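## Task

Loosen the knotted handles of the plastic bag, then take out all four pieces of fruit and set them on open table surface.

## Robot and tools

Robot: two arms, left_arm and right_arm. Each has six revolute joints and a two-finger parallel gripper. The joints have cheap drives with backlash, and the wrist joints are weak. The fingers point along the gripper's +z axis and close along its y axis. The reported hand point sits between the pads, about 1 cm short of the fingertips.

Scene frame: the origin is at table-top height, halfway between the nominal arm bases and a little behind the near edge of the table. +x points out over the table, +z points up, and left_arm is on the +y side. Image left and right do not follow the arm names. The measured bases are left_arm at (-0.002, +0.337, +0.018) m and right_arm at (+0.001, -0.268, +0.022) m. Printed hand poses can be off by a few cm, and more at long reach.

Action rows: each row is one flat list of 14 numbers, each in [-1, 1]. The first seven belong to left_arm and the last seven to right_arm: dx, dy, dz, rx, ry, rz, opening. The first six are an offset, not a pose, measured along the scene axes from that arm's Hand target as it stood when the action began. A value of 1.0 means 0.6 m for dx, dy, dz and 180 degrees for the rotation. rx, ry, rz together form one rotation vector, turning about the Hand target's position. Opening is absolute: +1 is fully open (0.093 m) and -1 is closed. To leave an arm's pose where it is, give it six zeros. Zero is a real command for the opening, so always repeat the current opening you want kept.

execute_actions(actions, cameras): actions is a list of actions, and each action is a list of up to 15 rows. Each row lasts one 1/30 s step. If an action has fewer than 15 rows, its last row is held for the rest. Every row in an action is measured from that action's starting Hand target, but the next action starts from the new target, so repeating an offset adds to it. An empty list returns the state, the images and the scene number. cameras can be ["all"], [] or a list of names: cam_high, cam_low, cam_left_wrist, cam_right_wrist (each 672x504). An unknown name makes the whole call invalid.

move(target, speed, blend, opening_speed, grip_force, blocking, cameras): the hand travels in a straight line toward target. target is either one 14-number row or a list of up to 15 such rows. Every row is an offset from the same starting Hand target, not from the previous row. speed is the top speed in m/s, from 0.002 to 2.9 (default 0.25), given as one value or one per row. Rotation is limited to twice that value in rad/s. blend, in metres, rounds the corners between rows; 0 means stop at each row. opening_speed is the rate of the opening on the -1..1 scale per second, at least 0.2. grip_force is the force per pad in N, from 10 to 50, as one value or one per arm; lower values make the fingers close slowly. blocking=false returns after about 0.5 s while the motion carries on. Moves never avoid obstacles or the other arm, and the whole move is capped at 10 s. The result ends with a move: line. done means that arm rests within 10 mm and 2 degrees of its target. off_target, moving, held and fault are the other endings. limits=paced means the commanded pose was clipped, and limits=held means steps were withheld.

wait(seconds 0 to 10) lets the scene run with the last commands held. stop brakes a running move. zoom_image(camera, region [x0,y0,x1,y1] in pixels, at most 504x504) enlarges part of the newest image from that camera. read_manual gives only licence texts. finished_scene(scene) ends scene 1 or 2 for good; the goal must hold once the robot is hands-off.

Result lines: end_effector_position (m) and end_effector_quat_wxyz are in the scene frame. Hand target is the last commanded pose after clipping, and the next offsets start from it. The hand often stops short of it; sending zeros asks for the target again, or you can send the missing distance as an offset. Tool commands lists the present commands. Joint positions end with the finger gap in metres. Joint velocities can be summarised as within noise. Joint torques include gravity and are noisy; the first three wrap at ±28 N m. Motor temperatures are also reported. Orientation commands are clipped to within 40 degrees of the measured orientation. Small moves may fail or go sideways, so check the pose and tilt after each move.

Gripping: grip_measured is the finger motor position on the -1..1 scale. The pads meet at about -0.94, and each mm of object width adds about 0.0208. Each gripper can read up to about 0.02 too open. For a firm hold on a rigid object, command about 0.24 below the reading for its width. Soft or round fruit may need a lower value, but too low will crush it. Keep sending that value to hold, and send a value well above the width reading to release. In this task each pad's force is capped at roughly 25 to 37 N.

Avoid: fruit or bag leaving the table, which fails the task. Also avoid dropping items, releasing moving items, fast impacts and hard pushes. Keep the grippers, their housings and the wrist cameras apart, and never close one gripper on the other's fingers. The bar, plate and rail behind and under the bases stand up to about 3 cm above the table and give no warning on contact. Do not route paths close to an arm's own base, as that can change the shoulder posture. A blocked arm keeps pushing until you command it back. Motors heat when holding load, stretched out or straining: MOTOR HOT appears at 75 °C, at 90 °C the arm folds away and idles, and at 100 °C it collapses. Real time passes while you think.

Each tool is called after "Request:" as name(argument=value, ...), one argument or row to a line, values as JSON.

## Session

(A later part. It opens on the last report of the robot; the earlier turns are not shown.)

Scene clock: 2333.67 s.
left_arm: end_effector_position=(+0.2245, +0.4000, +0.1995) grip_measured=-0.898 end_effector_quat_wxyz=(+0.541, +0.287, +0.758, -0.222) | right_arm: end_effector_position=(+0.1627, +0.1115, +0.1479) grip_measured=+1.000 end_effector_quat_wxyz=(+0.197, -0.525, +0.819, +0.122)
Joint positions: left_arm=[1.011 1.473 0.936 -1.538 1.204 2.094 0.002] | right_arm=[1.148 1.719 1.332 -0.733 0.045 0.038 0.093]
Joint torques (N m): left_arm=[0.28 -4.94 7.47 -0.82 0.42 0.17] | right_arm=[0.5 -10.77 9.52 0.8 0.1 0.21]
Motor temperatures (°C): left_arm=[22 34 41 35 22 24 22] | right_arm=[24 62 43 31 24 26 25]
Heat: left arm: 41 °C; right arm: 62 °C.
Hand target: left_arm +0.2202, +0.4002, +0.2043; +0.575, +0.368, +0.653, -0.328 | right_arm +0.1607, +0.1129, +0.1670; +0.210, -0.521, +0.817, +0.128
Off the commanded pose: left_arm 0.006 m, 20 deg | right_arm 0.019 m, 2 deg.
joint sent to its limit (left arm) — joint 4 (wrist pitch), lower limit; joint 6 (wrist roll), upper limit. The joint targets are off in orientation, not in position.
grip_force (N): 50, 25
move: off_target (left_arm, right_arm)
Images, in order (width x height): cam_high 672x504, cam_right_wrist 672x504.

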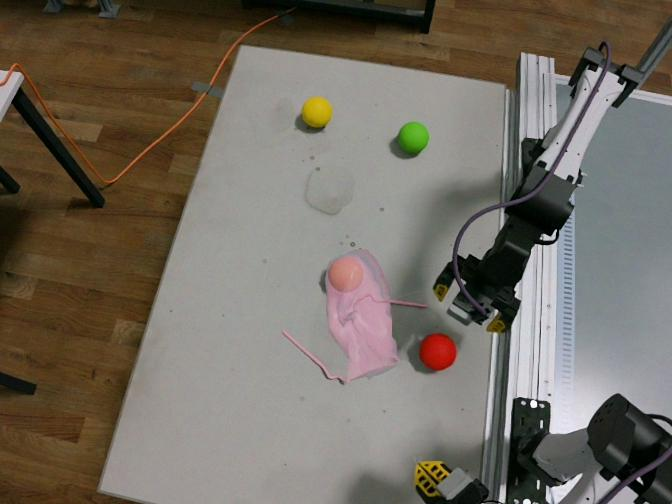

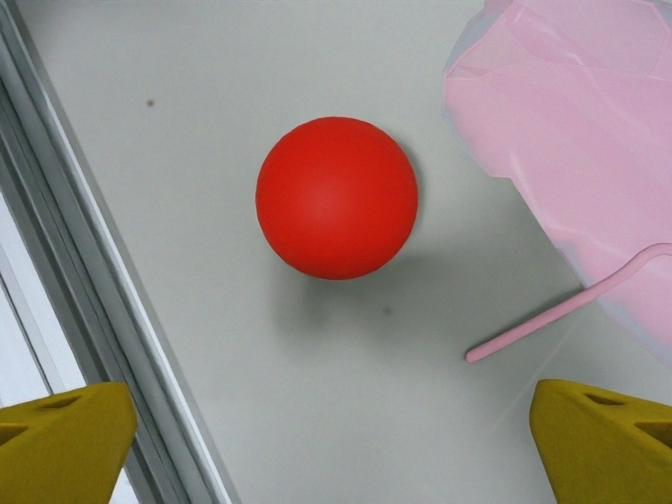

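Request:
move(
  target=[0, 0, 0, 0, 0, 0, -0.9, 0.29, -0.155, 0.085, 0, 0, -0.25, -0.2],
  speed=0.25,
  cameras=["cam_right_wrist"],
)

Request:
zoom_image(
  camera="cam_right_wrist",
  region=[120, 60, 520, 400],
)

Scene clock: 2358.83 s.
left_arm: end_effector_position=(+0.2245, +0.4000, +0.1995) grip_measured=-0.898 end_effector_quat_wxyz=(+0.541, +0.287, +0.758, -0.222) | right_arm: end_effector_position=(+0.3324, +0.0206, +0.2180) grip_measured=-0.197 end_effector_quat_wxyz=(+0.248, -0.174, +0.952, +0.046)
Joint positions: left_arm=[1.011 1.473 0.936 -1.538 1.204 2.094 0.002] | right_arm=[0.77 1.814 1.72 -1.017 0.231 0.392 0.036]
Joint torques (N m): left_arm=[0.28 -4.92 7.46 -0.85 0.43 0.15] | right_arm=[-0.53 -7.28 9.55 0.82 0.29 0.22]
Motor temperatures (°C): left_arm=[22 34 41 34 22 24 22] | right_arm=[24 61 45 29 24 26 24]
Heat: left arm: 41 °C; right arm: 61 °C.
Hand target: left_arm +0.2202, +0.4002, +0.2043; +0.575, +0.368, +0.653, -0.328 | right_arm +0.3348, +0.0199, +0.2179; +0.243, -0.169, +0.954, +0.038
Off the commanded pose: left_arm 0.006 m, 20 deg | right_arm 0.002 m, 1 deg.
joint sent to its limit (left arm) — joint 4 (wrist pitch), lower limit; joint 6 (wrist roll), upper limit. The joint targets are off in orientation, not in position.
grip_force (N): 50, 25
move: off_target (left_arm)
Images, in order (width x height): cam_right_wrist 672x504.

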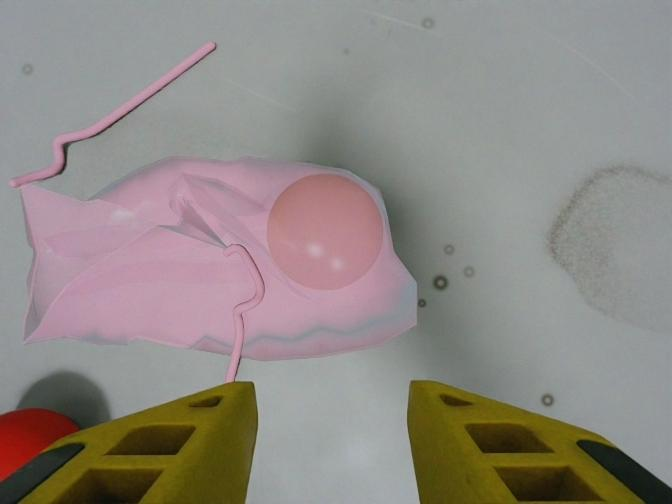

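Scaled by 1.260 from the camera's 672x504 image, which has a finer 960x720 frame.

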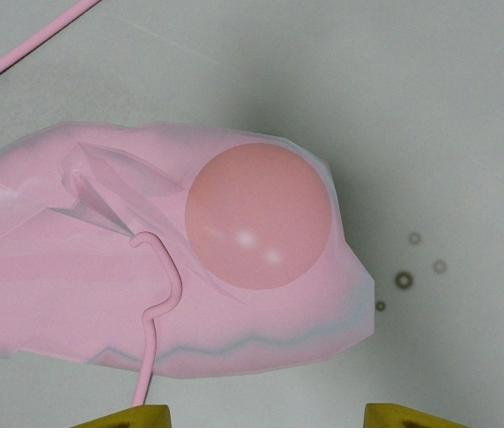

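Request:
move(
  target=[0, 0, 0, 0, 0, 0, -0.9, 0.006, -0.062, -0.2, 0, 0, 0, 0.1],
  speed=0.2,
  cameras=["cam_right_wrist"],
)

Scene clock: 2383.13 s.
left_arm: end_effector_position=(+0.2245, +0.4000, +0.1995) grip_measured=-0.898 end_effector_quat_wxyz=(+0.541, +0.287, +0.758, -0.222) | right_arm: end_effector_position=(+0.3350, -0.0202, +0.0866) grip_measured=+0.098 end_effector_quat_wxyz=(+0.225, -0.169, +0.959, +0.021)
Joint positions: left_arm=[1.011 1.473 0.936 -1.538 1.204 2.094 0.002] | right_arm=[0.685 1.813 1.215 -0.565 0.217 0.331 0.05]
Joint torques (N m): left_arm=[0.29 -5.03 7.46 -0.85 0.43 0.16] | right_arm=[-0.84 -11.7 5.67 1.27 0.03 0.02]
Motor temperatures (°C): left_arm=[22 34 41 34 22 24 22] | right_arm=[24 57 46 29 24 26 24]
Heat: left arm: 41 °C; right arm: 57 °C.
Hand target: left_arm +0.2202, +0.4002, +0.2043; +0.575, +0.368, +0.653, -0.328 | right_arm +0.3384, -0.0172, +0.0981; +0.244, -0.169, +0.954, +0.038
Off the commanded pose: left_arm 0.006 m, 20 deg | right_arm 0.012 m, 3 deg.
joint sent to its limit (left arm) — joint 4 (wrist pitch), lower limit; joint 6 (wrist roll), upper limit. The joint targets are off in orientation, not in position.
grip_force (N): 50, 25
move: off_target (left_arm, right_arm)
Images, in order (width x height): cam_right_wrist 672x504.

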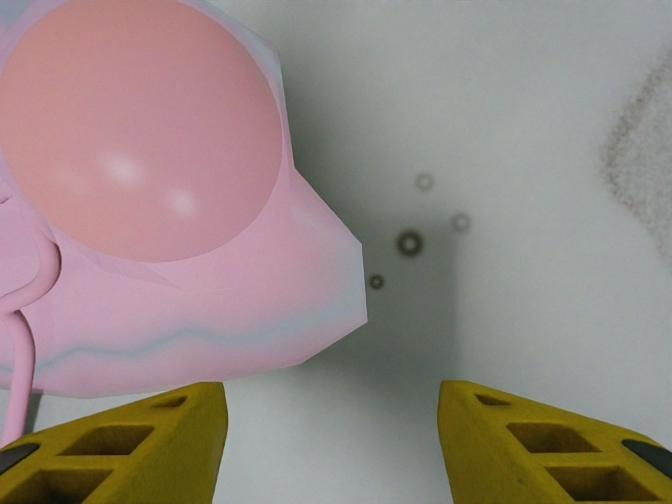

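Request:
move(
  target=[0, 0, 0, 0, 0, 0, -0.9, 0.0417, 0.0092, -0.107, 0, 0, 0, 0.0],
  speed=0.1,
  cameras=["cam_right_wrist"],
)

Scene clock: 2393.77 s.
left_arm: end_effector_position=(+0.2245, +0.4000, +0.1995) grip_measured=-0.898 end_effector_quat_wxyz=(+0.541, +0.287, +0.758, -0.222) | right_arm: end_effector_position=(+0.3616, -0.0136, +0.0407) grip_measured=+0.003 end_effector_quat_wxyz=(+0.243, -0.165, +0.955, +0.032)
Joint positions: left_arm=[1.011 1.473 0.936 -1.538 1.204 2.094 0.002] | right_arm=[0.648 1.945 1.172 -0.339 0.199 0.297 0.045]
Joint torques (N m): left_arm=[0.28 -5.01 7.49 -0.86 0.42 0.16] | right_arm=[-0.73 -8.17 5.68 1.36 0.04 0.03]
Motor temperatures (°C): left_arm=[22 33 41 33 22 24 22] | right_arm=[24 59 44 29 24 26 24]
Heat: left arm: 41 °C; right arm: 59 °C.
Hand target: left_arm +0.2202, +0.4002, +0.2043; +0.575, +0.368, +0.653, -0.328 | right_arm +0.3634, -0.0117, +0.0338; +0.243, -0.169, +0.954, +0.038
Off the commanded pose: left_arm 0.006 m, 20 deg | right_arm 0.007 m, 1 deg.
joint sent to its limit (left arm) — joint 4 (wrist pitch), lower limit; joint 6 (wrist roll), upper limit. The joint targets are off in orientation, not in position.
grip_force (N): 50, 25
move: off_target (left_arm)
Images, in order (width x height): cam_right_wrist 672x504.

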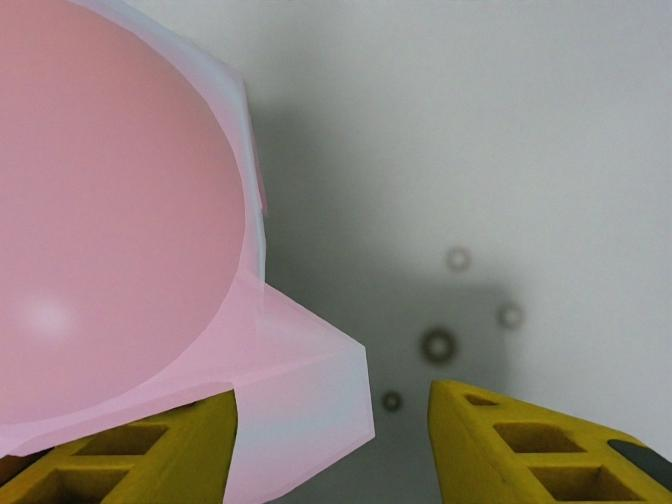

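Request:
move(
  target=[0, 0, 0, 0, 0, 0, -0.9, 0.0, 0.0, -0.017, 0, 0, 0, 0.0],
  speed=0.05,
)

Request:
move(
  target=[0, 0, 0, 0, 0, 0, -0.9, 0.0, 0.0, 0.0, 0, 0, 0, -1.0],
  speed=0.05,
  opening_speed=0.6,
  grip_force=50,
  cameras=["cam_right_wrist"],
)

Scene clock: 2398.03 s.
left_arm: end_effector_position=(+0.2245, +0.4000, +0.1995) grip_measured=-0.898 end_effector_quat_wxyz=(+0.541, +0.287, +0.758, -0.222) | right_arm: end_effector_position=(+0.3624, -0.0126, +0.0326) grip_measured=+0.003 end_effector_quat_wxyz=(+0.245, -0.165, +0.955, +0.034)
Joint positions: left_arm=[1.011 1.473 0.936 -1.538 1.204 2.094 0.002] | right_arm=[0.648 1.963 1.157 -0.301 0.199 0.296 0.045]
Joint torques (N m): left_arm=[0.34 -4.98 7.49 -0.83 0.43 0.15] | right_arm=[-0.76 -8.28 5.26 1.34 0.03 0.02]
Motor temperatures (°C): left_arm=[22 33 41 33 22 24 22] | right_arm=[24 58 44 30 24 26 24]
Heat: left arm: 41 °C; right arm: 58 °C.
Hand target: left_arm +0.2202, +0.4002, +0.2043; +0.575, +0.368, +0.653, -0.328 | right_arm +0.3635, -0.0118, +0.0237; +0.244, -0.169, +0.954, +0.038
Off the commanded pose: left_arm 0.006 m, 20 deg | right_arm 0.009 m, 1 deg.
joint sent to its limit (left arm) — joint 4 (wrist pitch), lower limit; joint 6 (wrist roll), upper limit. The joint targets are off in orientation, not in position.
grip_force (N): 50, 25
move: off_target (left_arm)

Scene clock: 2399.90 s.
left_arm: end_effector_position=(+0.2245, +0.4000, +0.1995) grip_measured=-0.898 end_effector_quat_wxyz=(+0.541, +0.287, +0.758, -0.222) | right_arm: end_effector_position=(+0.3630, -0.0121, +0.0330) grip_measured=-0.978 end_effector_quat_wxyz=(+0.247, -0.165, +0.954, +0.035)
Joint positions: left_arm=[1.011 1.473 0.936 -1.538 1.204 2.094 0.002] | right_arm=[0.648 1.963 1.157 -0.298 0.198 0.296 0]
Joint torques (N m): left_arm=[0.28 -4.98 7.43 -0.84 0.43 0.17] | right_arm=[-0.9 -8.16 5.41 1.33 0.04 0.03]
Motor temperatures (°C): left_arm=[22 33 41 33 22 24 22] | right_arm=[24 57 44 30 24 26 24]
Heat: left arm: 41 °C; right arm: 57 °C.
Hand target: left_arm +0.2202, +0.4002, +0.2043; +0.575, +0.368, +0.653, -0.328 | right_arm +0.3634, -0.0117, +0.0237; +0.244, -0.169, +0.954, +0.038
Off the commanded pose: left_arm 0.006 m, 20 deg | right_arm 0.009 m, 1 deg.
joint sent to its limit (left arm) — joint 4 (wrist pitch), lower limit; joint 6 (wrist roll), upper limit. The joint targets are off in orientation, not in position.
move: off_target (left_arm)
Images, in order (width x height): cam_right_wrist 672x504.

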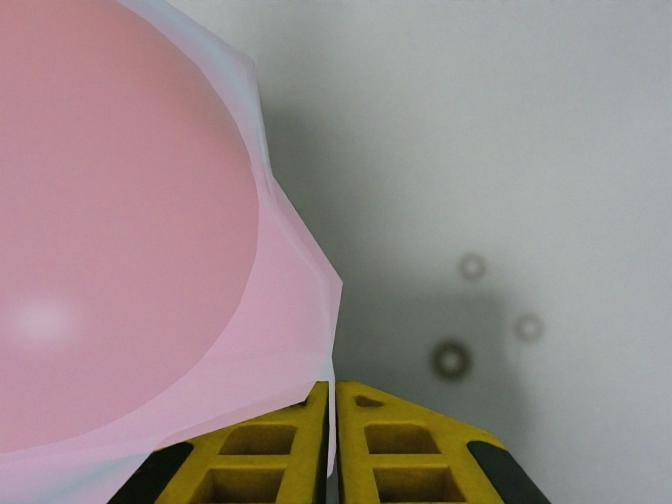

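Request:
move(
  target=[0, 0, 0, 0, 0, 0, -0.9, -0.01, -0.07, 0.05, 0, 0, 0, -1.0],
  speed=0.1,
  cameras=["cam_right_wrist"],
)

Scene clock: 2402.90 s.
left_arm: end_effector_position=(+0.2245, +0.4000, +0.1995) grip_measured=-0.898 end_effector_quat_wxyz=(+0.541, +0.287, +0.758, -0.222) | right_arm: end_effector_position=(+0.3642, -0.0506, +0.0467) grip_measured=-0.978 end_effector_quat_wxyz=(+0.248, -0.163, +0.954, +0.035)
Joint positions: left_arm=[1.011 1.473 0.936 -1.538 1.204 2.094 0.002] | right_arm=[0.561 1.856 1.071 -0.301 0.161 0.221 0]
Joint torques (N m): left_arm=[0.36 -4.94 7.43 -0.85 0.45 0.16] | right_arm=[-0.51 -11.77 5.26 0.86 -0.02 0.05]
Motor temperatures (°C): left_arm=[22 33 41 33 22 24 22] | right_arm=[24 57 44 30 24 26 24]
Heat: left arm: 41 °C; right arm: 57 °C.
Hand target: left_arm +0.2202, +0.4002, +0.2043; +0.575, +0.368, +0.653, -0.328 | right_arm +0.3574, -0.0538, +0.0536; +0.243, -0.169, +0.954, +0.038
Off the commanded pose: left_arm 0.006 m, 20 deg | right_arm 0.010 m, 1 deg.
joint sent to its limit (left arm) — joint 4 (wrist pitch), lower limit; joint 6 (wrist roll), upper limit. The joint targets are off in orientation, not in position.
move: off_target (left_arm)
Images, in order (width x height): cam_right_wrist 672x504.

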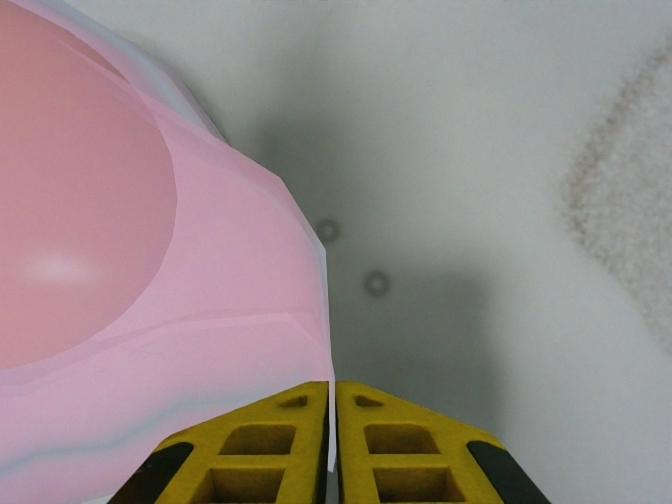

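Request:
move(
  target=[0, 0, 0, 0, 0, 0, -0.9, 0.0, -0.1, 0.0, 0, 0, 0, -1.0],
  speed=0.12,
  cameras=["cam_right_wrist", "cam_high"],
)

Scene clock: 2409.20 s.
left_arm: end_effector_position=(+0.2245, +0.4000, +0.1995) grip_measured=-0.898 end_effector_quat_wxyz=(+0.541, +0.287, +0.758, -0.222) | right_arm: end_effector_position=(+0.3572, -0.1148, +0.0436) grip_measured=-0.978 end_effector_quat_wxyz=(+0.230, -0.165, +0.959, +0.030)
Joint positions: left_arm=[1.011 1.473 0.936 -1.538 1.204 2.094 0.002] | right_arm=[0.401 1.747 0.94 -0.301 0.085 0.078 0]
Joint torques (N m): left_arm=[0.31 -5.01 7.43 -0.84 0.42 0.15] | right_arm=[-0.62 -10.86 5.19 1.16 -0.05 0.04]
Motor temperatures (°C): left_arm=[22 33 41 33 22 24 22] | right_arm=[24 57 43 30 24 26 24]
Heat: left arm: 41 °C; right arm: 57 °C.
Hand target: left_arm +0.2202, +0.4002, +0.2043; +0.575, +0.368, +0.653, -0.328 | right_arm +0.3574, -0.1138, +0.0535; +0.243, -0.169, +0.954, +0.038
Off the commanded pose: left_arm 0.006 m, 20 deg | right_arm 0.010 m, 2 deg.
joint sent to its limit (left arm) — joint 4 (wrist pitch), lower limit; joint 6 (wrist roll), upper limit. The joint targets are off in orientation, not in position.
move: off_target (left_arm)
Images, in order (width x height): cam_high 672x504, cam_right_wrist 672x504.

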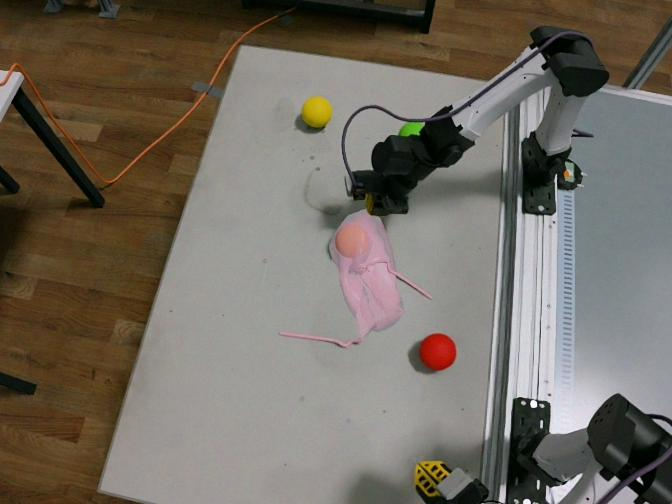

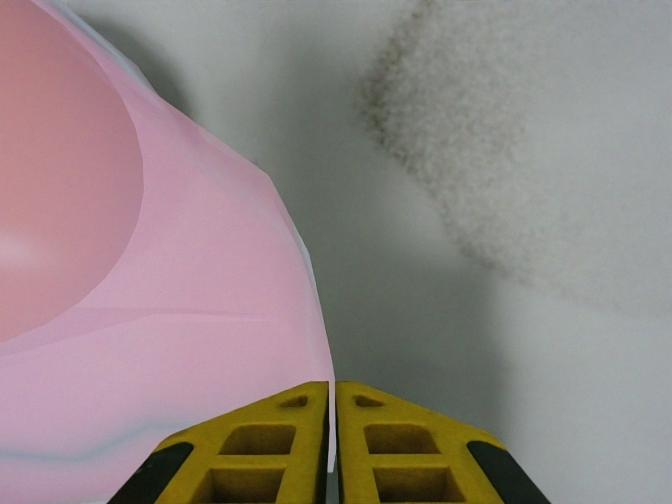

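Request:
move(
  target=[0, 0, 0, 0, 0, 0, -0.9, 0.0, 0.0, 0.14, 0, 0, 0, -1.0],
  speed=0.1,
  cameras=["cam_right_wrist", "cam_low"],
)

Request:
zoom_image(
  camera="cam_low",
  region=[220, 190, 460, 330],
)

Scene clock: 2423.30 s.
left_arm: end_effector_position=(+0.2245, +0.4000, +0.1995) grip_measured=-0.898 end_effector_quat_wxyz=(+0.541, +0.287, +0.758, -0.222) | right_arm: end_effector_position=(+0.3568, -0.1167, +0.1199) grip_measured=-0.978 end_effector_quat_wxyz=(+0.232, -0.165, +0.958, +0.030)
Joint positions: left_arm=[1.011 1.473 0.936 -1.538 1.204 2.094 0.002] | right_arm=[0.401 1.62 1.126 -0.611 0.084 0.078 0]
Joint torques (N m): left_arm=[0.27 -4.98 7.42 -0.84 0.44 0.16] | right_arm=[-0.02 -9.66 9.31 0.82 -0.02 0.1]
Motor temperatures (°C): left_arm=[22 33 41 33 22 24 22] | right_arm=[24 59 42 30 24 26 25]
Heat: left arm: 41 °C; right arm: 59 °C.
Hand target: left_arm +0.2202, +0.4002, +0.2043; +0.575, +0.368, +0.653, -0.328 | right_arm +0.3574, -0.1138, +0.1376; +0.244, -0.169, +0.954, +0.038
Off the commanded pose: left_arm 0.006 m, 20 deg | right_arm 0.018 m, 2 deg.
joint sent to its limit (left arm) — joint 4 (wrist pitch), lower limit; joint 6 (wrist roll), upper limit. The joint targets are off in orientation, not in position.
move: off_target (left_arm, right_arm)
Images, in order (width x height): cam_low 672x504, cam_right_wrist 672x504.

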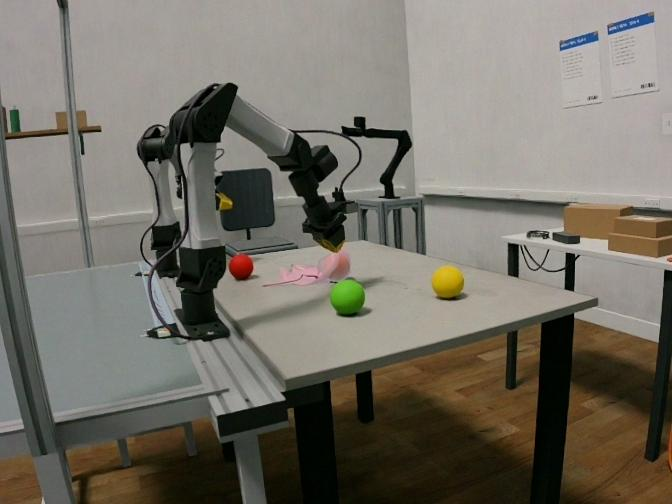

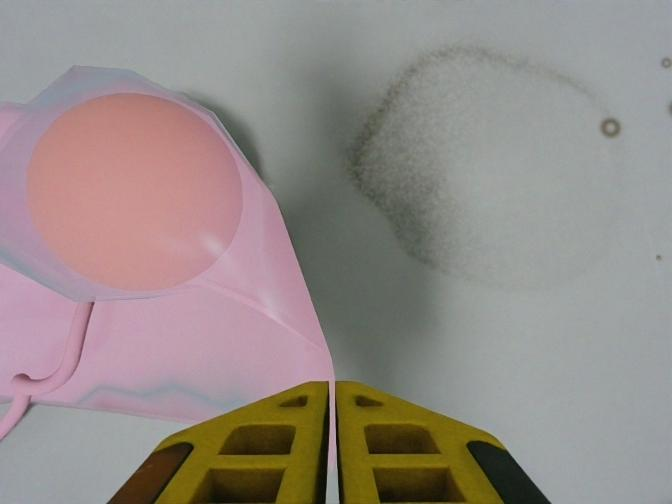

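Scaled by 2.100 from the camera's 672x504 image, which has a finer 960x720 frame.

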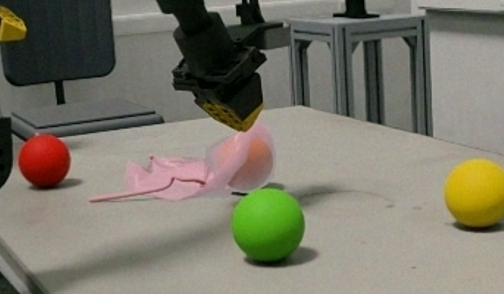

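Request:
move(
  target=[0, 0, 0, 0, 0, 0, -0.9, 0.0, 0.03, 0.07, 0, 0, 0, -1.0],
  speed=0.08,
  cameras=["cam_right_wrist", "cam_high"],
)

Request:
zoom_image(
  camera="cam_high",
  region=[270, 160, 450, 370],
)

Scene clock: 2428.20 s.
left_arm: end_effector_position=(+0.2245, +0.4000, +0.1995) grip_measured=-0.898 end_effector_quat_wxyz=(+0.541, +0.287, +0.758, -0.222) | right_arm: end_effector_position=(+0.3583, -0.0972, +0.1666) grip_measured=-0.978 end_effector_quat_wxyz=(+0.236, -0.171, +0.956, +0.038)
Joint positions: left_arm=[1.011 1.473 0.936 -1.538 1.204 2.094 0.002] | right_arm=[0.449 1.62 1.308 -0.782 0.092 0.11 0]
Joint torques (N m): left_arm=[0.27 -4.98 7.46 -0.82 0.4 0.16] | right_arm=[0.4 -8.7 9.55 0.83 0.15 0.21]
Motor temperatures (°C): left_arm=[22 33 41 33 22 24 22] | right_arm=[24 58 43 30 24 26 25]
Heat: left arm: 41 °C; right arm: 58 °C.
Hand target: left_arm +0.2202, +0.4002, +0.2043; +0.575, +0.368, +0.653, -0.328 | right_arm +0.3574, -0.0957, +0.1796; +0.244, -0.169, +0.954, +0.038
Off the commanded pose: left_arm 0.006 m, 20 deg | right_arm 0.013 m, 1 deg.
joint sent to its limit (left arm) — joint 4 (wrist pitch), lower limit; joint 6 (wrist roll), upper limit. The joint targets are off in orientation, not in position.
move: off_target (left_arm, right_arm)
Images, in order (width x height): cam_high 672x504, cam_right_wrist 672x504.

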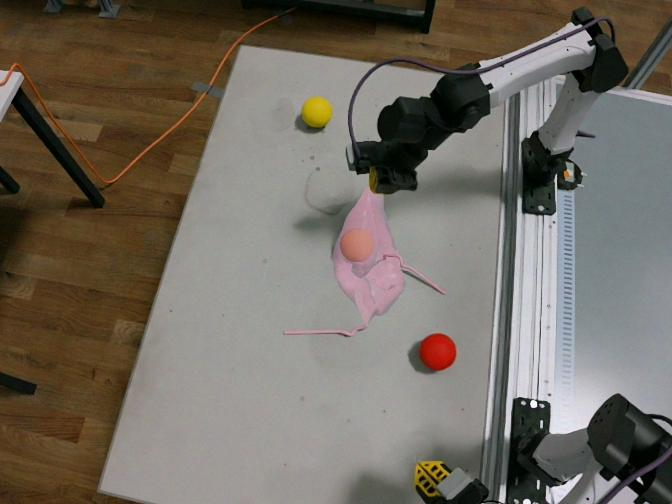

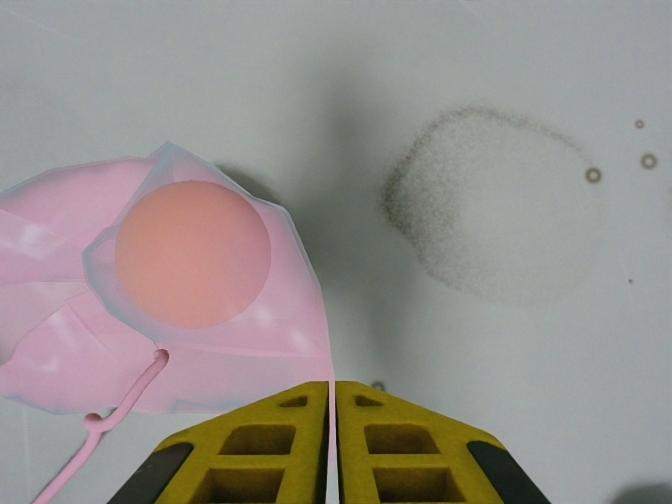

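Scaled by 2.400 from the camera's 672x504 image, which has a finer 960x720 frame.

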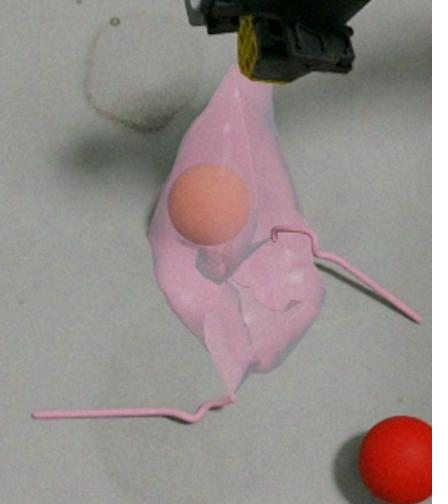

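Request:
move(
  target=[0, 0, 0, 0, 0, 0, -0.9, 0.03, 0.05, 0.1, 0, 0, 0, -1.0],
  speed=0.08,
  cameras=["cam_right_wrist", "cam_low"],
)

Request:
zoom_image(
  camera="cam_low",
  region=[220, 170, 460, 330],
)

Scene clock: 2434.37 s.
left_arm: end_effector_position=(+0.2245, +0.4000, +0.1995) grip_measured=-0.898 end_effector_quat_wxyz=(+0.541, +0.287, +0.758, -0.222) | right_arm: end_effector_position=(+0.3760, -0.0681, +0.2391) grip_measured=-0.978 end_effector_quat_wxyz=(+0.251, -0.170, +0.952, +0.043)
Joint positions: left_arm=[1.011 1.473 0.936 -1.538 1.204 2.094 0.002] | right_arm=[0.504 1.73 1.704 -1.042 0.118 0.159 0]
Joint torques (N m): left_arm=[0.28 -4.98 7.49 -0.82 0.43 0.16] | right_arm=[0.55 -6.76 9.52 0.85 0.2 0.22]
Motor temperatures (°C): left_arm=[22 33 41 33 22 24 22] | right_arm=[24 56 44 29 24 26 25]
Heat: left arm: 41 °C; right arm: 56 °C.
Hand target: left_arm +0.2202, +0.4002, +0.2043; +0.575, +0.368, +0.653, -0.328 | right_arm +0.3755, -0.0658, +0.2396; +0.244, -0.169, +0.954, +0.038
Off the commanded pose: left_arm 0.006 m, 20 deg | right_arm 0.003 m, 1 deg.
joint sent to its limit (left arm) — joint 4 (wrist pitch), lower limit; joint 6 (wrist roll), upper limit. The joint targets are off in orientation, not in position.
move: off_target (left_arm)
Images, in order (width x height): cam_low 672x504, cam_right_wrist 672x504.

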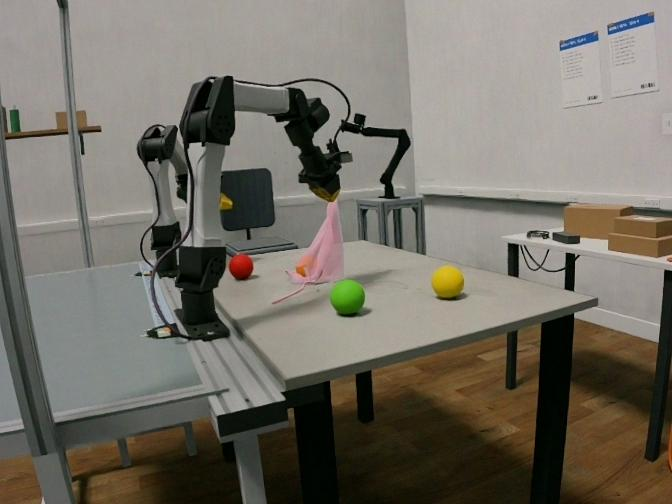

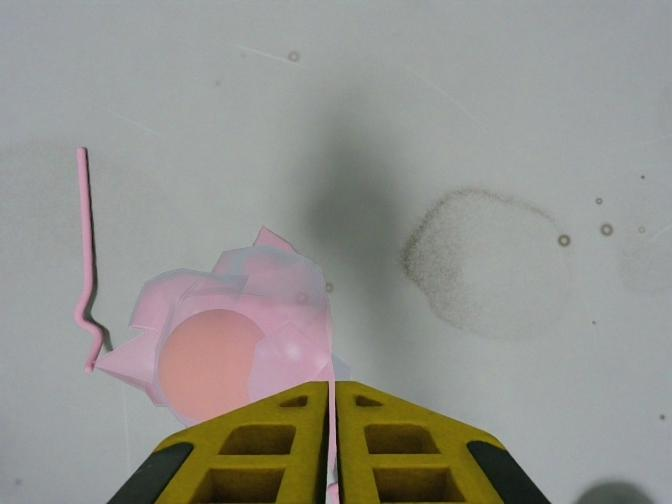

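Scaled by 2.100 from the camera's 672x504 image, which has a finer 960x720 frame.

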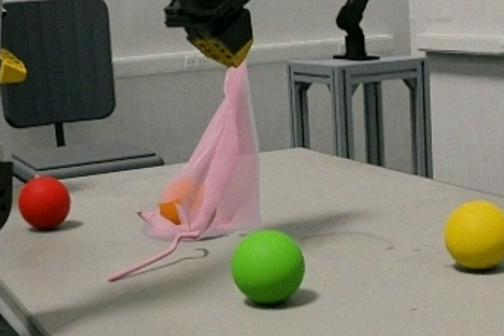

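Request:
move(
  target=[0, 0, 0, 0, 0, 0, -0.9, 0.02, -0.06, 0.07, 0, 0, 0, -1.0],
  speed=0.08,
  cameras=["cam_right_wrist", "cam_low", "cam_high"],
)

Request:
zoom_image(
  camera="cam_low",
  region=[220, 170, 460, 330],
)

Request:
zoom_image(
  camera="cam_high",
  region=[270, 160, 450, 370],
)

Scene clock: 2438.97 s.
left_arm: end_effector_position=(+0.2245, +0.4000, +0.1995) grip_measured=-0.898 end_effector_quat_wxyz=(+0.541, +0.287, +0.758, -0.222) | right_arm: end_effector_position=(+0.3874, -0.1018, +0.2816) grip_measured=-0.978 end_effector_quat_wxyz=(+0.253, -0.164, +0.953, +0.037)
Joint positions: left_arm=[1.011 1.473 0.936 -1.538 1.204 2.094 0.002] | right_arm=[0.411 1.758 1.915 -1.216 0.087 0.086 0]
Joint torques (N m): left_arm=[0.4 -5 7.42 -0.83 0.44 0.16] | right_arm=[-0.75 -6.87 9.14 0.91 -0.01 0.02]
Motor temperatures (°C): left_arm=[22 33 41 32 22 24 22] | right_arm=[24 56 44 29 24 26 25]
Heat: left arm: 41 °C; right arm: 56 °C.
Hand target: left_arm +0.2202, +0.4002, +0.2043; +0.575, +0.368, +0.653, -0.328 | right_arm +0.3874, -0.1018, +0.2817; +0.244, -0.169, +0.954, +0.038
Off the commanded pose: left_arm 0.006 m, 20 deg | right_arm 0.000 m, 1 deg.
joint sent to its limit (left arm) — joint 4 (wrist pitch), lower limit; joint 6 (wrist roll), upper limit. The joint targets are off in orientation, not in position.
move: off_target (left_arm)
Images, in order (width x height): cam_high 672x504, cam_low 672x504, cam_right_wrist 672x504.

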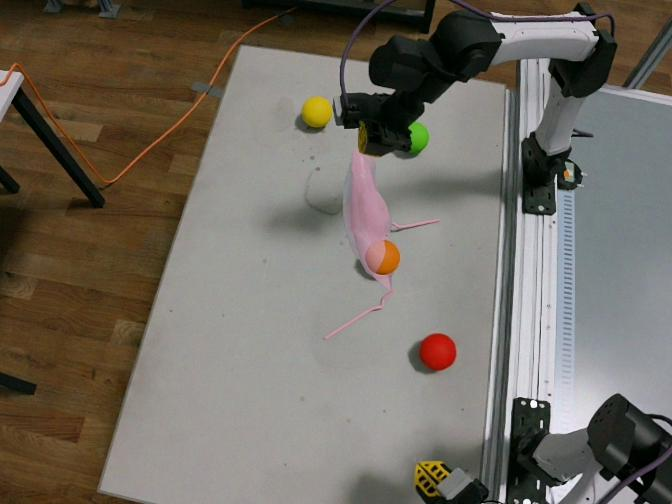

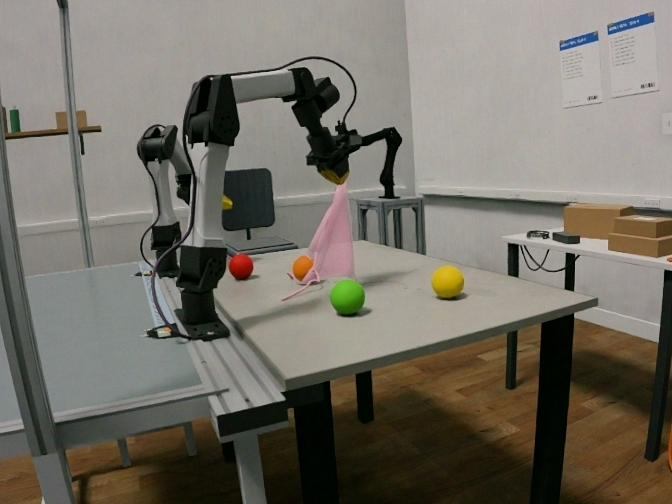

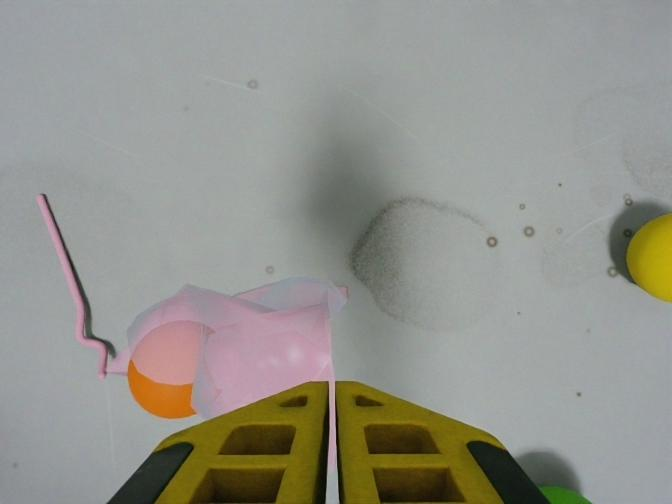

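Scaled by 2.100 from the camera's 672x504 image, which has a finer 960x720 frame.

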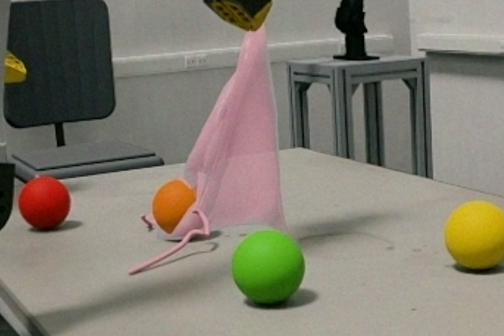

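Scaled by 2.400 from the camera's 672x504 image, which has a finer 960x720 frame.

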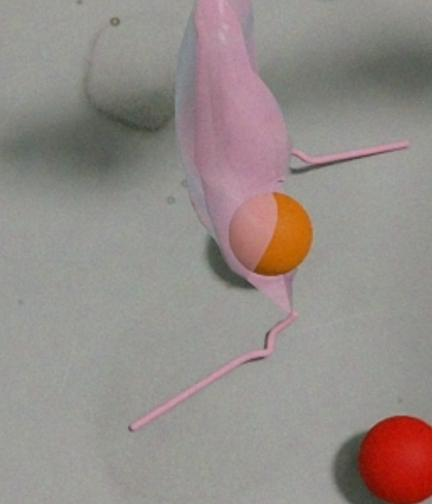

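Request:
move(
  target=[0, 0, 0, 0, 0, 0, -0.9, 0.04, -0.09, 0.04, 0, 0, 0, -1.0],
  speed=0.08,
  cameras=["cam_right_wrist", "cam_high"],
)

Request:
zoom_image(
  camera="cam_high",
  region=[270, 130, 450, 340],
)

Scene clock: 2444.50 s.
left_arm: end_effector_position=(+0.2245, +0.4000, +0.1995) grip_measured=-0.898 end_effector_quat_wxyz=(+0.541, +0.287, +0.758, -0.222) | right_arm: end_effector_position=(+0.4126, -0.1566, +0.3071) grip_measured=-0.978 end_effector_quat_wxyz=(+0.254, -0.163, +0.953, +0.035)
Joint positions: left_arm=[1.011 1.473 0.936 -1.538 1.204 2.094 0.002] | right_arm=[0.238 1.827 2.118 -1.34 0.007 -0.064 0]
Joint torques (N m): left_arm=[0.32 -4.98 7.45 -0.85 0.44 0.16] | right_arm=[-0.54 -7.1 8.7 0.9 -0.11 0.01]
Motor temperatures (°C): left_arm=[22 33 41 32 22 24 22] | right_arm=[24 55 45 29 24 26 25]
Heat: left arm: 41 °C; right arm: 55 °C.
Hand target: left_arm +0.2202, +0.4002, +0.2043; +0.575, +0.368, +0.653, -0.328 | right_arm +0.4114, -0.1557, +0.3057; +0.244, -0.169, +0.954, +0.038
Off the commanded pose: left_arm 0.006 m, 20 deg | right_arm 0.002 m, 1 deg.
joint sent to its limit (left arm) — joint 4 (wrist pitch), lower limit; joint 6 (wrist roll), upper limit. The joint targets are off in orientation, not in position.
move: off_target (left_arm)
Images, in order (width x height): cam_high 672x504, cam_right_wrist 672x504.

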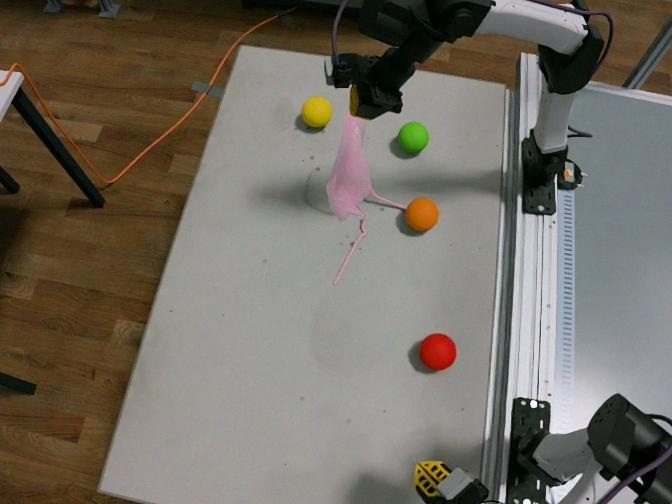

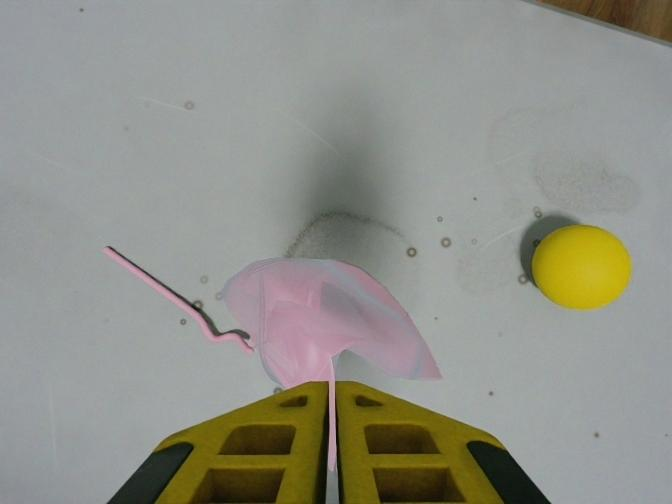

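Scaled by 2.400 from the camera's 672x504 image, which has a finer 960x720 frame.

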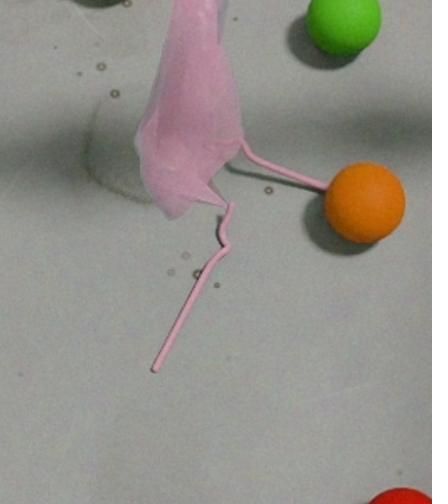

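Request:
wait(
  seconds=0.5,
  cameras=["cam_high", "cam_low"],
)

Request:
zoom_image(
  camera="cam_high",
  region=[300, 80, 510, 300],
)

Scene clock: 2447.90 s.
left_arm: end_effector_position=(+0.2245, +0.4000, +0.1995) grip_measured=-0.898 end_effector_quat_wxyz=(+0.541, +0.287, +0.758, -0.222) | right_arm: end_effector_position=(+0.4124, -0.1566, +0.3070) grip_measured=-0.978 end_effector_quat_wxyz=(+0.254, -0.163, +0.953, +0.035)
Joint positions: left_arm=[1.011 1.473 0.936 -1.538 1.204 2.094 0.002] | right_arm=[0.238 1.827 2.118 -1.341 0.006 -0.065 0]
Joint torques (N m): left_arm=[0.35 -4.88 7.45 -0.83 0.43 0.18] | right_arm=[-0.59 -7.05 8.68 0.88 -0.11 0.05]
Heat: left arm: 41 °C; right arm: 54 °C.
Hand target: left_arm +0.2202, +0.4002, +0.2043; +0.575, +0.368, +0.653, -0.328 | right_arm +0.4114, -0.1557, +0.3056; +0.243, -0.169, +0.954, +0.038
Tool commands: left_gripper/opening=-0.9 right_gripper/opening=-1.0
Off the commanded pose: left_arm 0.006 m, 20 deg | right_arm 0.002 m, 1 deg.
wait: 0.50 s; at rest from the start
Images, in order (width x height): cam_high 672x504, cam_low 672x504.

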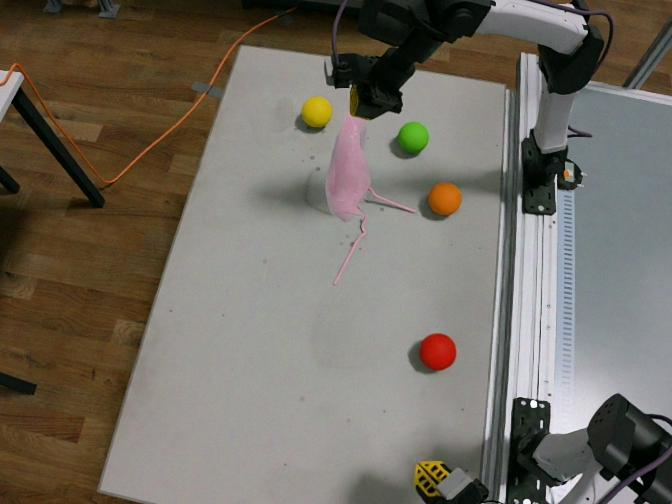

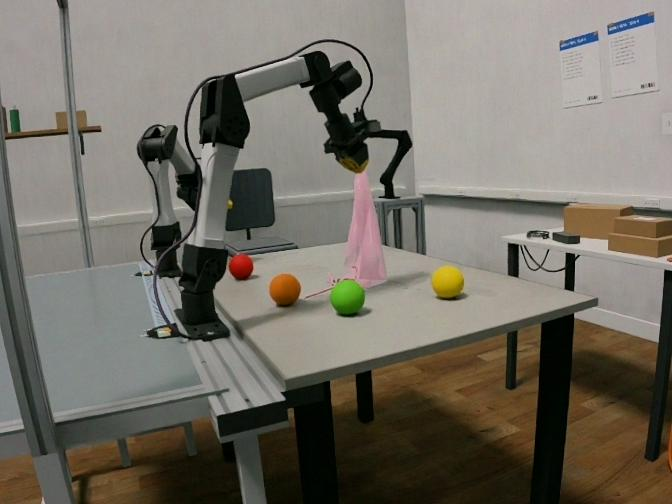

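Scaled by 2.291 from the camera's 672x504 image, which has a finer 960x720 frame.

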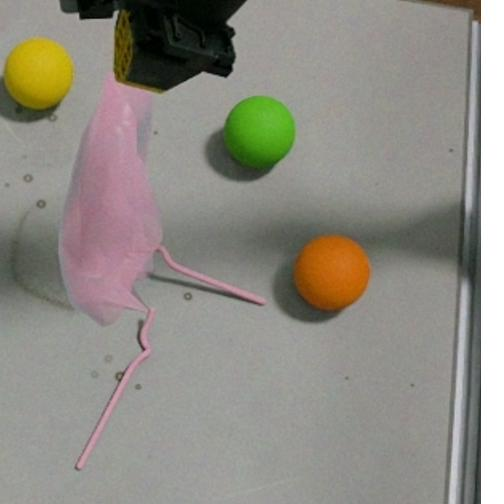

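Request:
wait(
  seconds=0,
  cameras=["cam_high"],
)

Scene clock: 2451.30 s.
left_arm: end_effector_position=(+0.2245, +0.4000, +0.1995) grip_measured=-0.898 end_effector_quat_wxyz=(+0.541, +0.287, +0.758, -0.222) | right_arm: end_effector_position=(+0.4124, -0.1566, +0.3070) grip_measured=-0.978 end_effector_quat_wxyz=(+0.254, -0.163, +0.953, +0.035)
Joint positions: left_arm=[1.011 1.473 0.936 -1.538 1.204 2.094 0.002] | right_arm=[0.238 1.827 2.118 -1.341 0.006 -0.065 0]
Joint torques (N m): left_arm=[0.29 -4.98 7.39 -0.84 0.43 0.16] | right_arm=[-0.49 -6.9 8.65 0.89 -0.1 0.04]
Heat: left arm: 41 °C; right arm: 54 °C.
Hand target: left_arm +0.2202, +0.4002, +0.2043; +0.575, +0.368, +0.653, -0.328 | right_arm +0.4114, -0.1557, +0.3056; +0.244, -0.169, +0.954, +0.038
Tool commands: left_gripper/opening=-0.9 right_gripper/opening=-1.0
Off the commanded pose: left_arm 0.006 m, 20 deg | right_arm 0.002 m, 1 deg.
Images, in order (width x height): cam_high 672x504.

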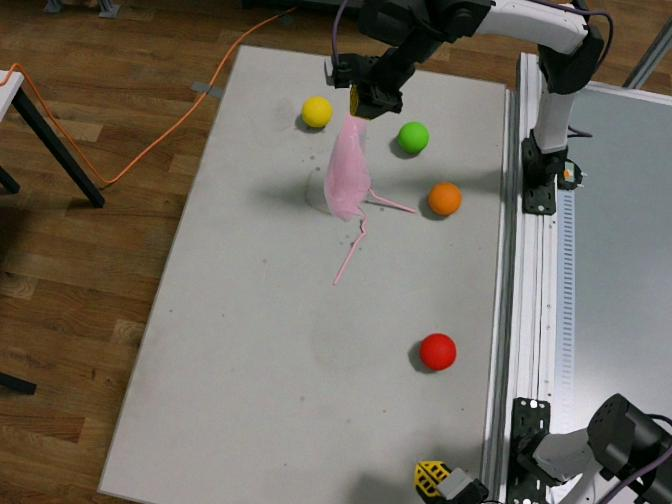

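Request:
move(
  target=[
    [0, 0, 0, 0, 0, 0, -0.9, 0.065, 0.17, -0.18, 0, 0, 0, -1.0],
    [0, 0, 0, 0, 0, 0, -0.9, 0.085, 0.21, -0.41, 0, 0, 0, -1.0],
  ],
  speed=0.12,
  blend=[0.03, 0],
  cameras=["cam_high"],
)

Scene clock: 2463.57 s.
left_arm: end_effector_position=(+0.2245, +0.4000, +0.1995) grip_measured=-0.898 end_effector_quat_wxyz=(+0.541, +0.287, +0.758, -0.222) | right_arm: end_effector_position=(+0.4615, -0.0352, +0.0676) grip_measured=-0.978 end_effector_quat_wxyz=(+0.240, -0.170, +0.955, +0.039)
Joint positions: left_arm=[1.011 1.473 0.936 -1.538 1.204 2.094 0.002] | right_arm=[0.458 2.142 1.593 -0.539 0.097 0.12 0]
Joint torques (N m): left_arm=[0.31 -4.98 7.46 -0.84 0.43 0.17] | right_arm=[0.62 -10.39 6.15 1.36 0.19 0.21]
Heat: left arm: 41 °C; right arm: 53 °C.
Hand target: left_arm +0.2202, +0.4002, +0.2043; +0.575, +0.368, +0.653, -0.328 | right_arm +0.4625, -0.0298, +0.0596; +0.244, -0.169, +0.954, +0.038
Off the commanded pose: left_arm 0.006 m, 20 deg | right_arm 0.010 m, 0 deg.
joint sent to its limit (left arm) — joint 4 (wrist pitch), lower limit; joint 6 (wrist roll), upper limit. The joint targets are off in orientation, not in position.
move: off_target (left_arm)
Images, in order (width x height): cam_high 672x504.

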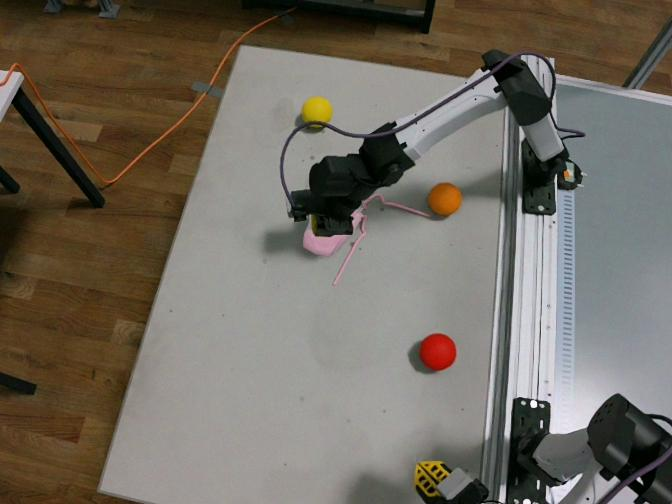

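Request:
move(
  target=[0, 0, 0, 0, 0, 0, -0.9, 0.11, 0.04, -0.01, 0, 0, 0, -1.0],
  speed=0.1,
)

Request:
move(
  target=[0, 0, 0, 0, 0, 0, -0.9, 0.0, 0.0, -0.02, 0, 0, 0, -0.3],
  speed=0.05,
  opening_speed=0.6,
  cameras=["cam_high", "cam_right_wrist"],
)

Scene clock: 2471.20 s.
left_arm: end_effector_position=(+0.2245, +0.4000, +0.1995) grip_measured=-0.898 end_effector_quat_wxyz=(+0.541, +0.287, +0.758, -0.222) | right_arm: end_effector_position=(+0.5285, -0.0045, +0.0618) grip_measured=-0.978 end_effector_quat_wxyz=(+0.257, -0.164, +0.952, +0.043)
Joint positions: left_arm=[1.011 1.473 0.936 -1.538 1.204 2.094 0.002] | right_arm=[0.449 2.428 2.037 -0.66 0.097 0.12 0]
Joint torques (N m): left_arm=[0.34 -4.97 7.45 -0.85 0.44 0.16] | right_arm=[-0.53 -11.88 9.89 0.86 0.03 0.07]
Heat: left arm: 41 °C; right arm: 53 °C.
Hand target: left_arm +0.2202, +0.4002, +0.2043; +0.575, +0.368, +0.653, -0.328 | right_arm +0.5284, -0.0057, +0.0537; +0.244, -0.169, +0.954, +0.038
Off the commanded pose: left_arm 0.006 m, 20 deg | right_arm 0.008 m, 2 deg.
joint sent to its limit (left arm) — joint 4 (wrist pitch), lower limit; joint 6 (wrist roll), upper limit. The joint targets are off in orientation, not in position.
move: off_target (left_arm)

Scene clock: 2472.57 s.
left_arm: end_effector_position=(+0.2245, +0.4000, +0.1995) grip_measured=-0.898 end_effector_quat_wxyz=(+0.541, +0.287, +0.758, -0.222) | right_arm: end_effector_position=(+0.5275, -0.0049, +0.0546) grip_measured=-0.302 end_effector_quat_wxyz=(+0.251, -0.165, +0.953, +0.041)
Joint positions: left_arm=[1.011 1.473 0.936 -1.538 1.204 2.094 0.002] | right_arm=[0.449 2.44 2.037 -0.661 0.097 0.119 0.031]
Joint torques (N m): left_arm=[0.31 -5.05 7.42 -0.83 0.45 0.17] | right_arm=[-0.72 -11.88 7.43 1.19 0.08 0.05]
Heat: left arm: 41 °C; right arm: 53 °C.
Hand target: left_arm +0.2202, +0.4002, +0.2043; +0.575, +0.368, +0.653, -0.328 | right_arm +0.5284, -0.0057, +0.0416; +0.243, -0.169, +0.954, +0.038
Off the commanded pose: left_arm 0.006 m, 20 deg | right_arm 0.013 m, 1 deg.
joint sent to its limit (left arm) — joint 4 (wrist pitch), lower limit; joint 6 (wrist roll), upper limit. The joint targets are off in orientation, not in position.
move: off_target (left_arm, right_arm)
Images, in order (width x height): cam_high 672x504, cam_right_wrist 672x504.

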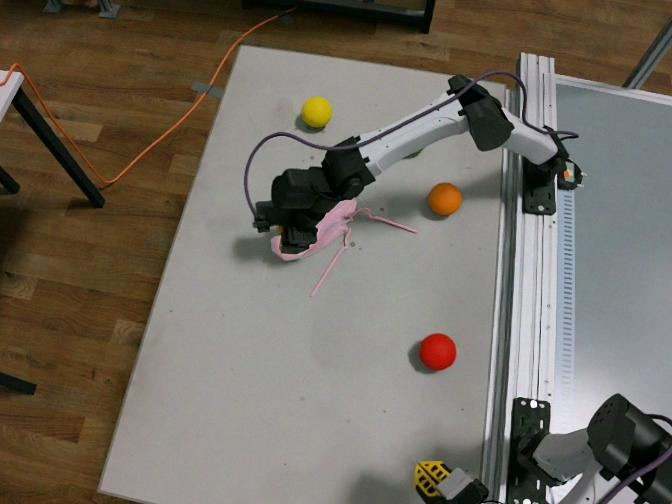

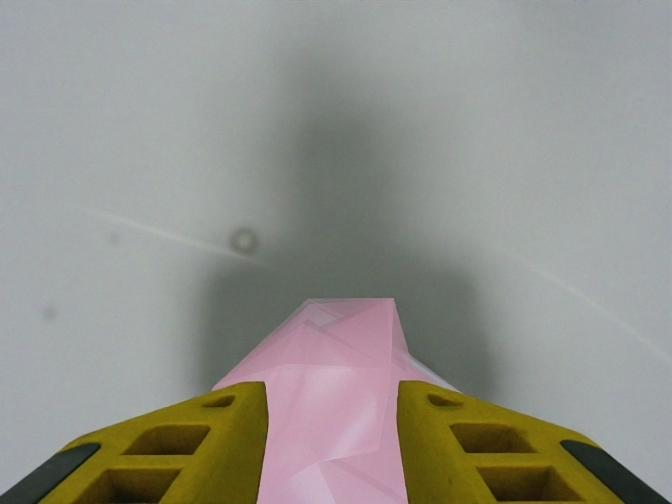

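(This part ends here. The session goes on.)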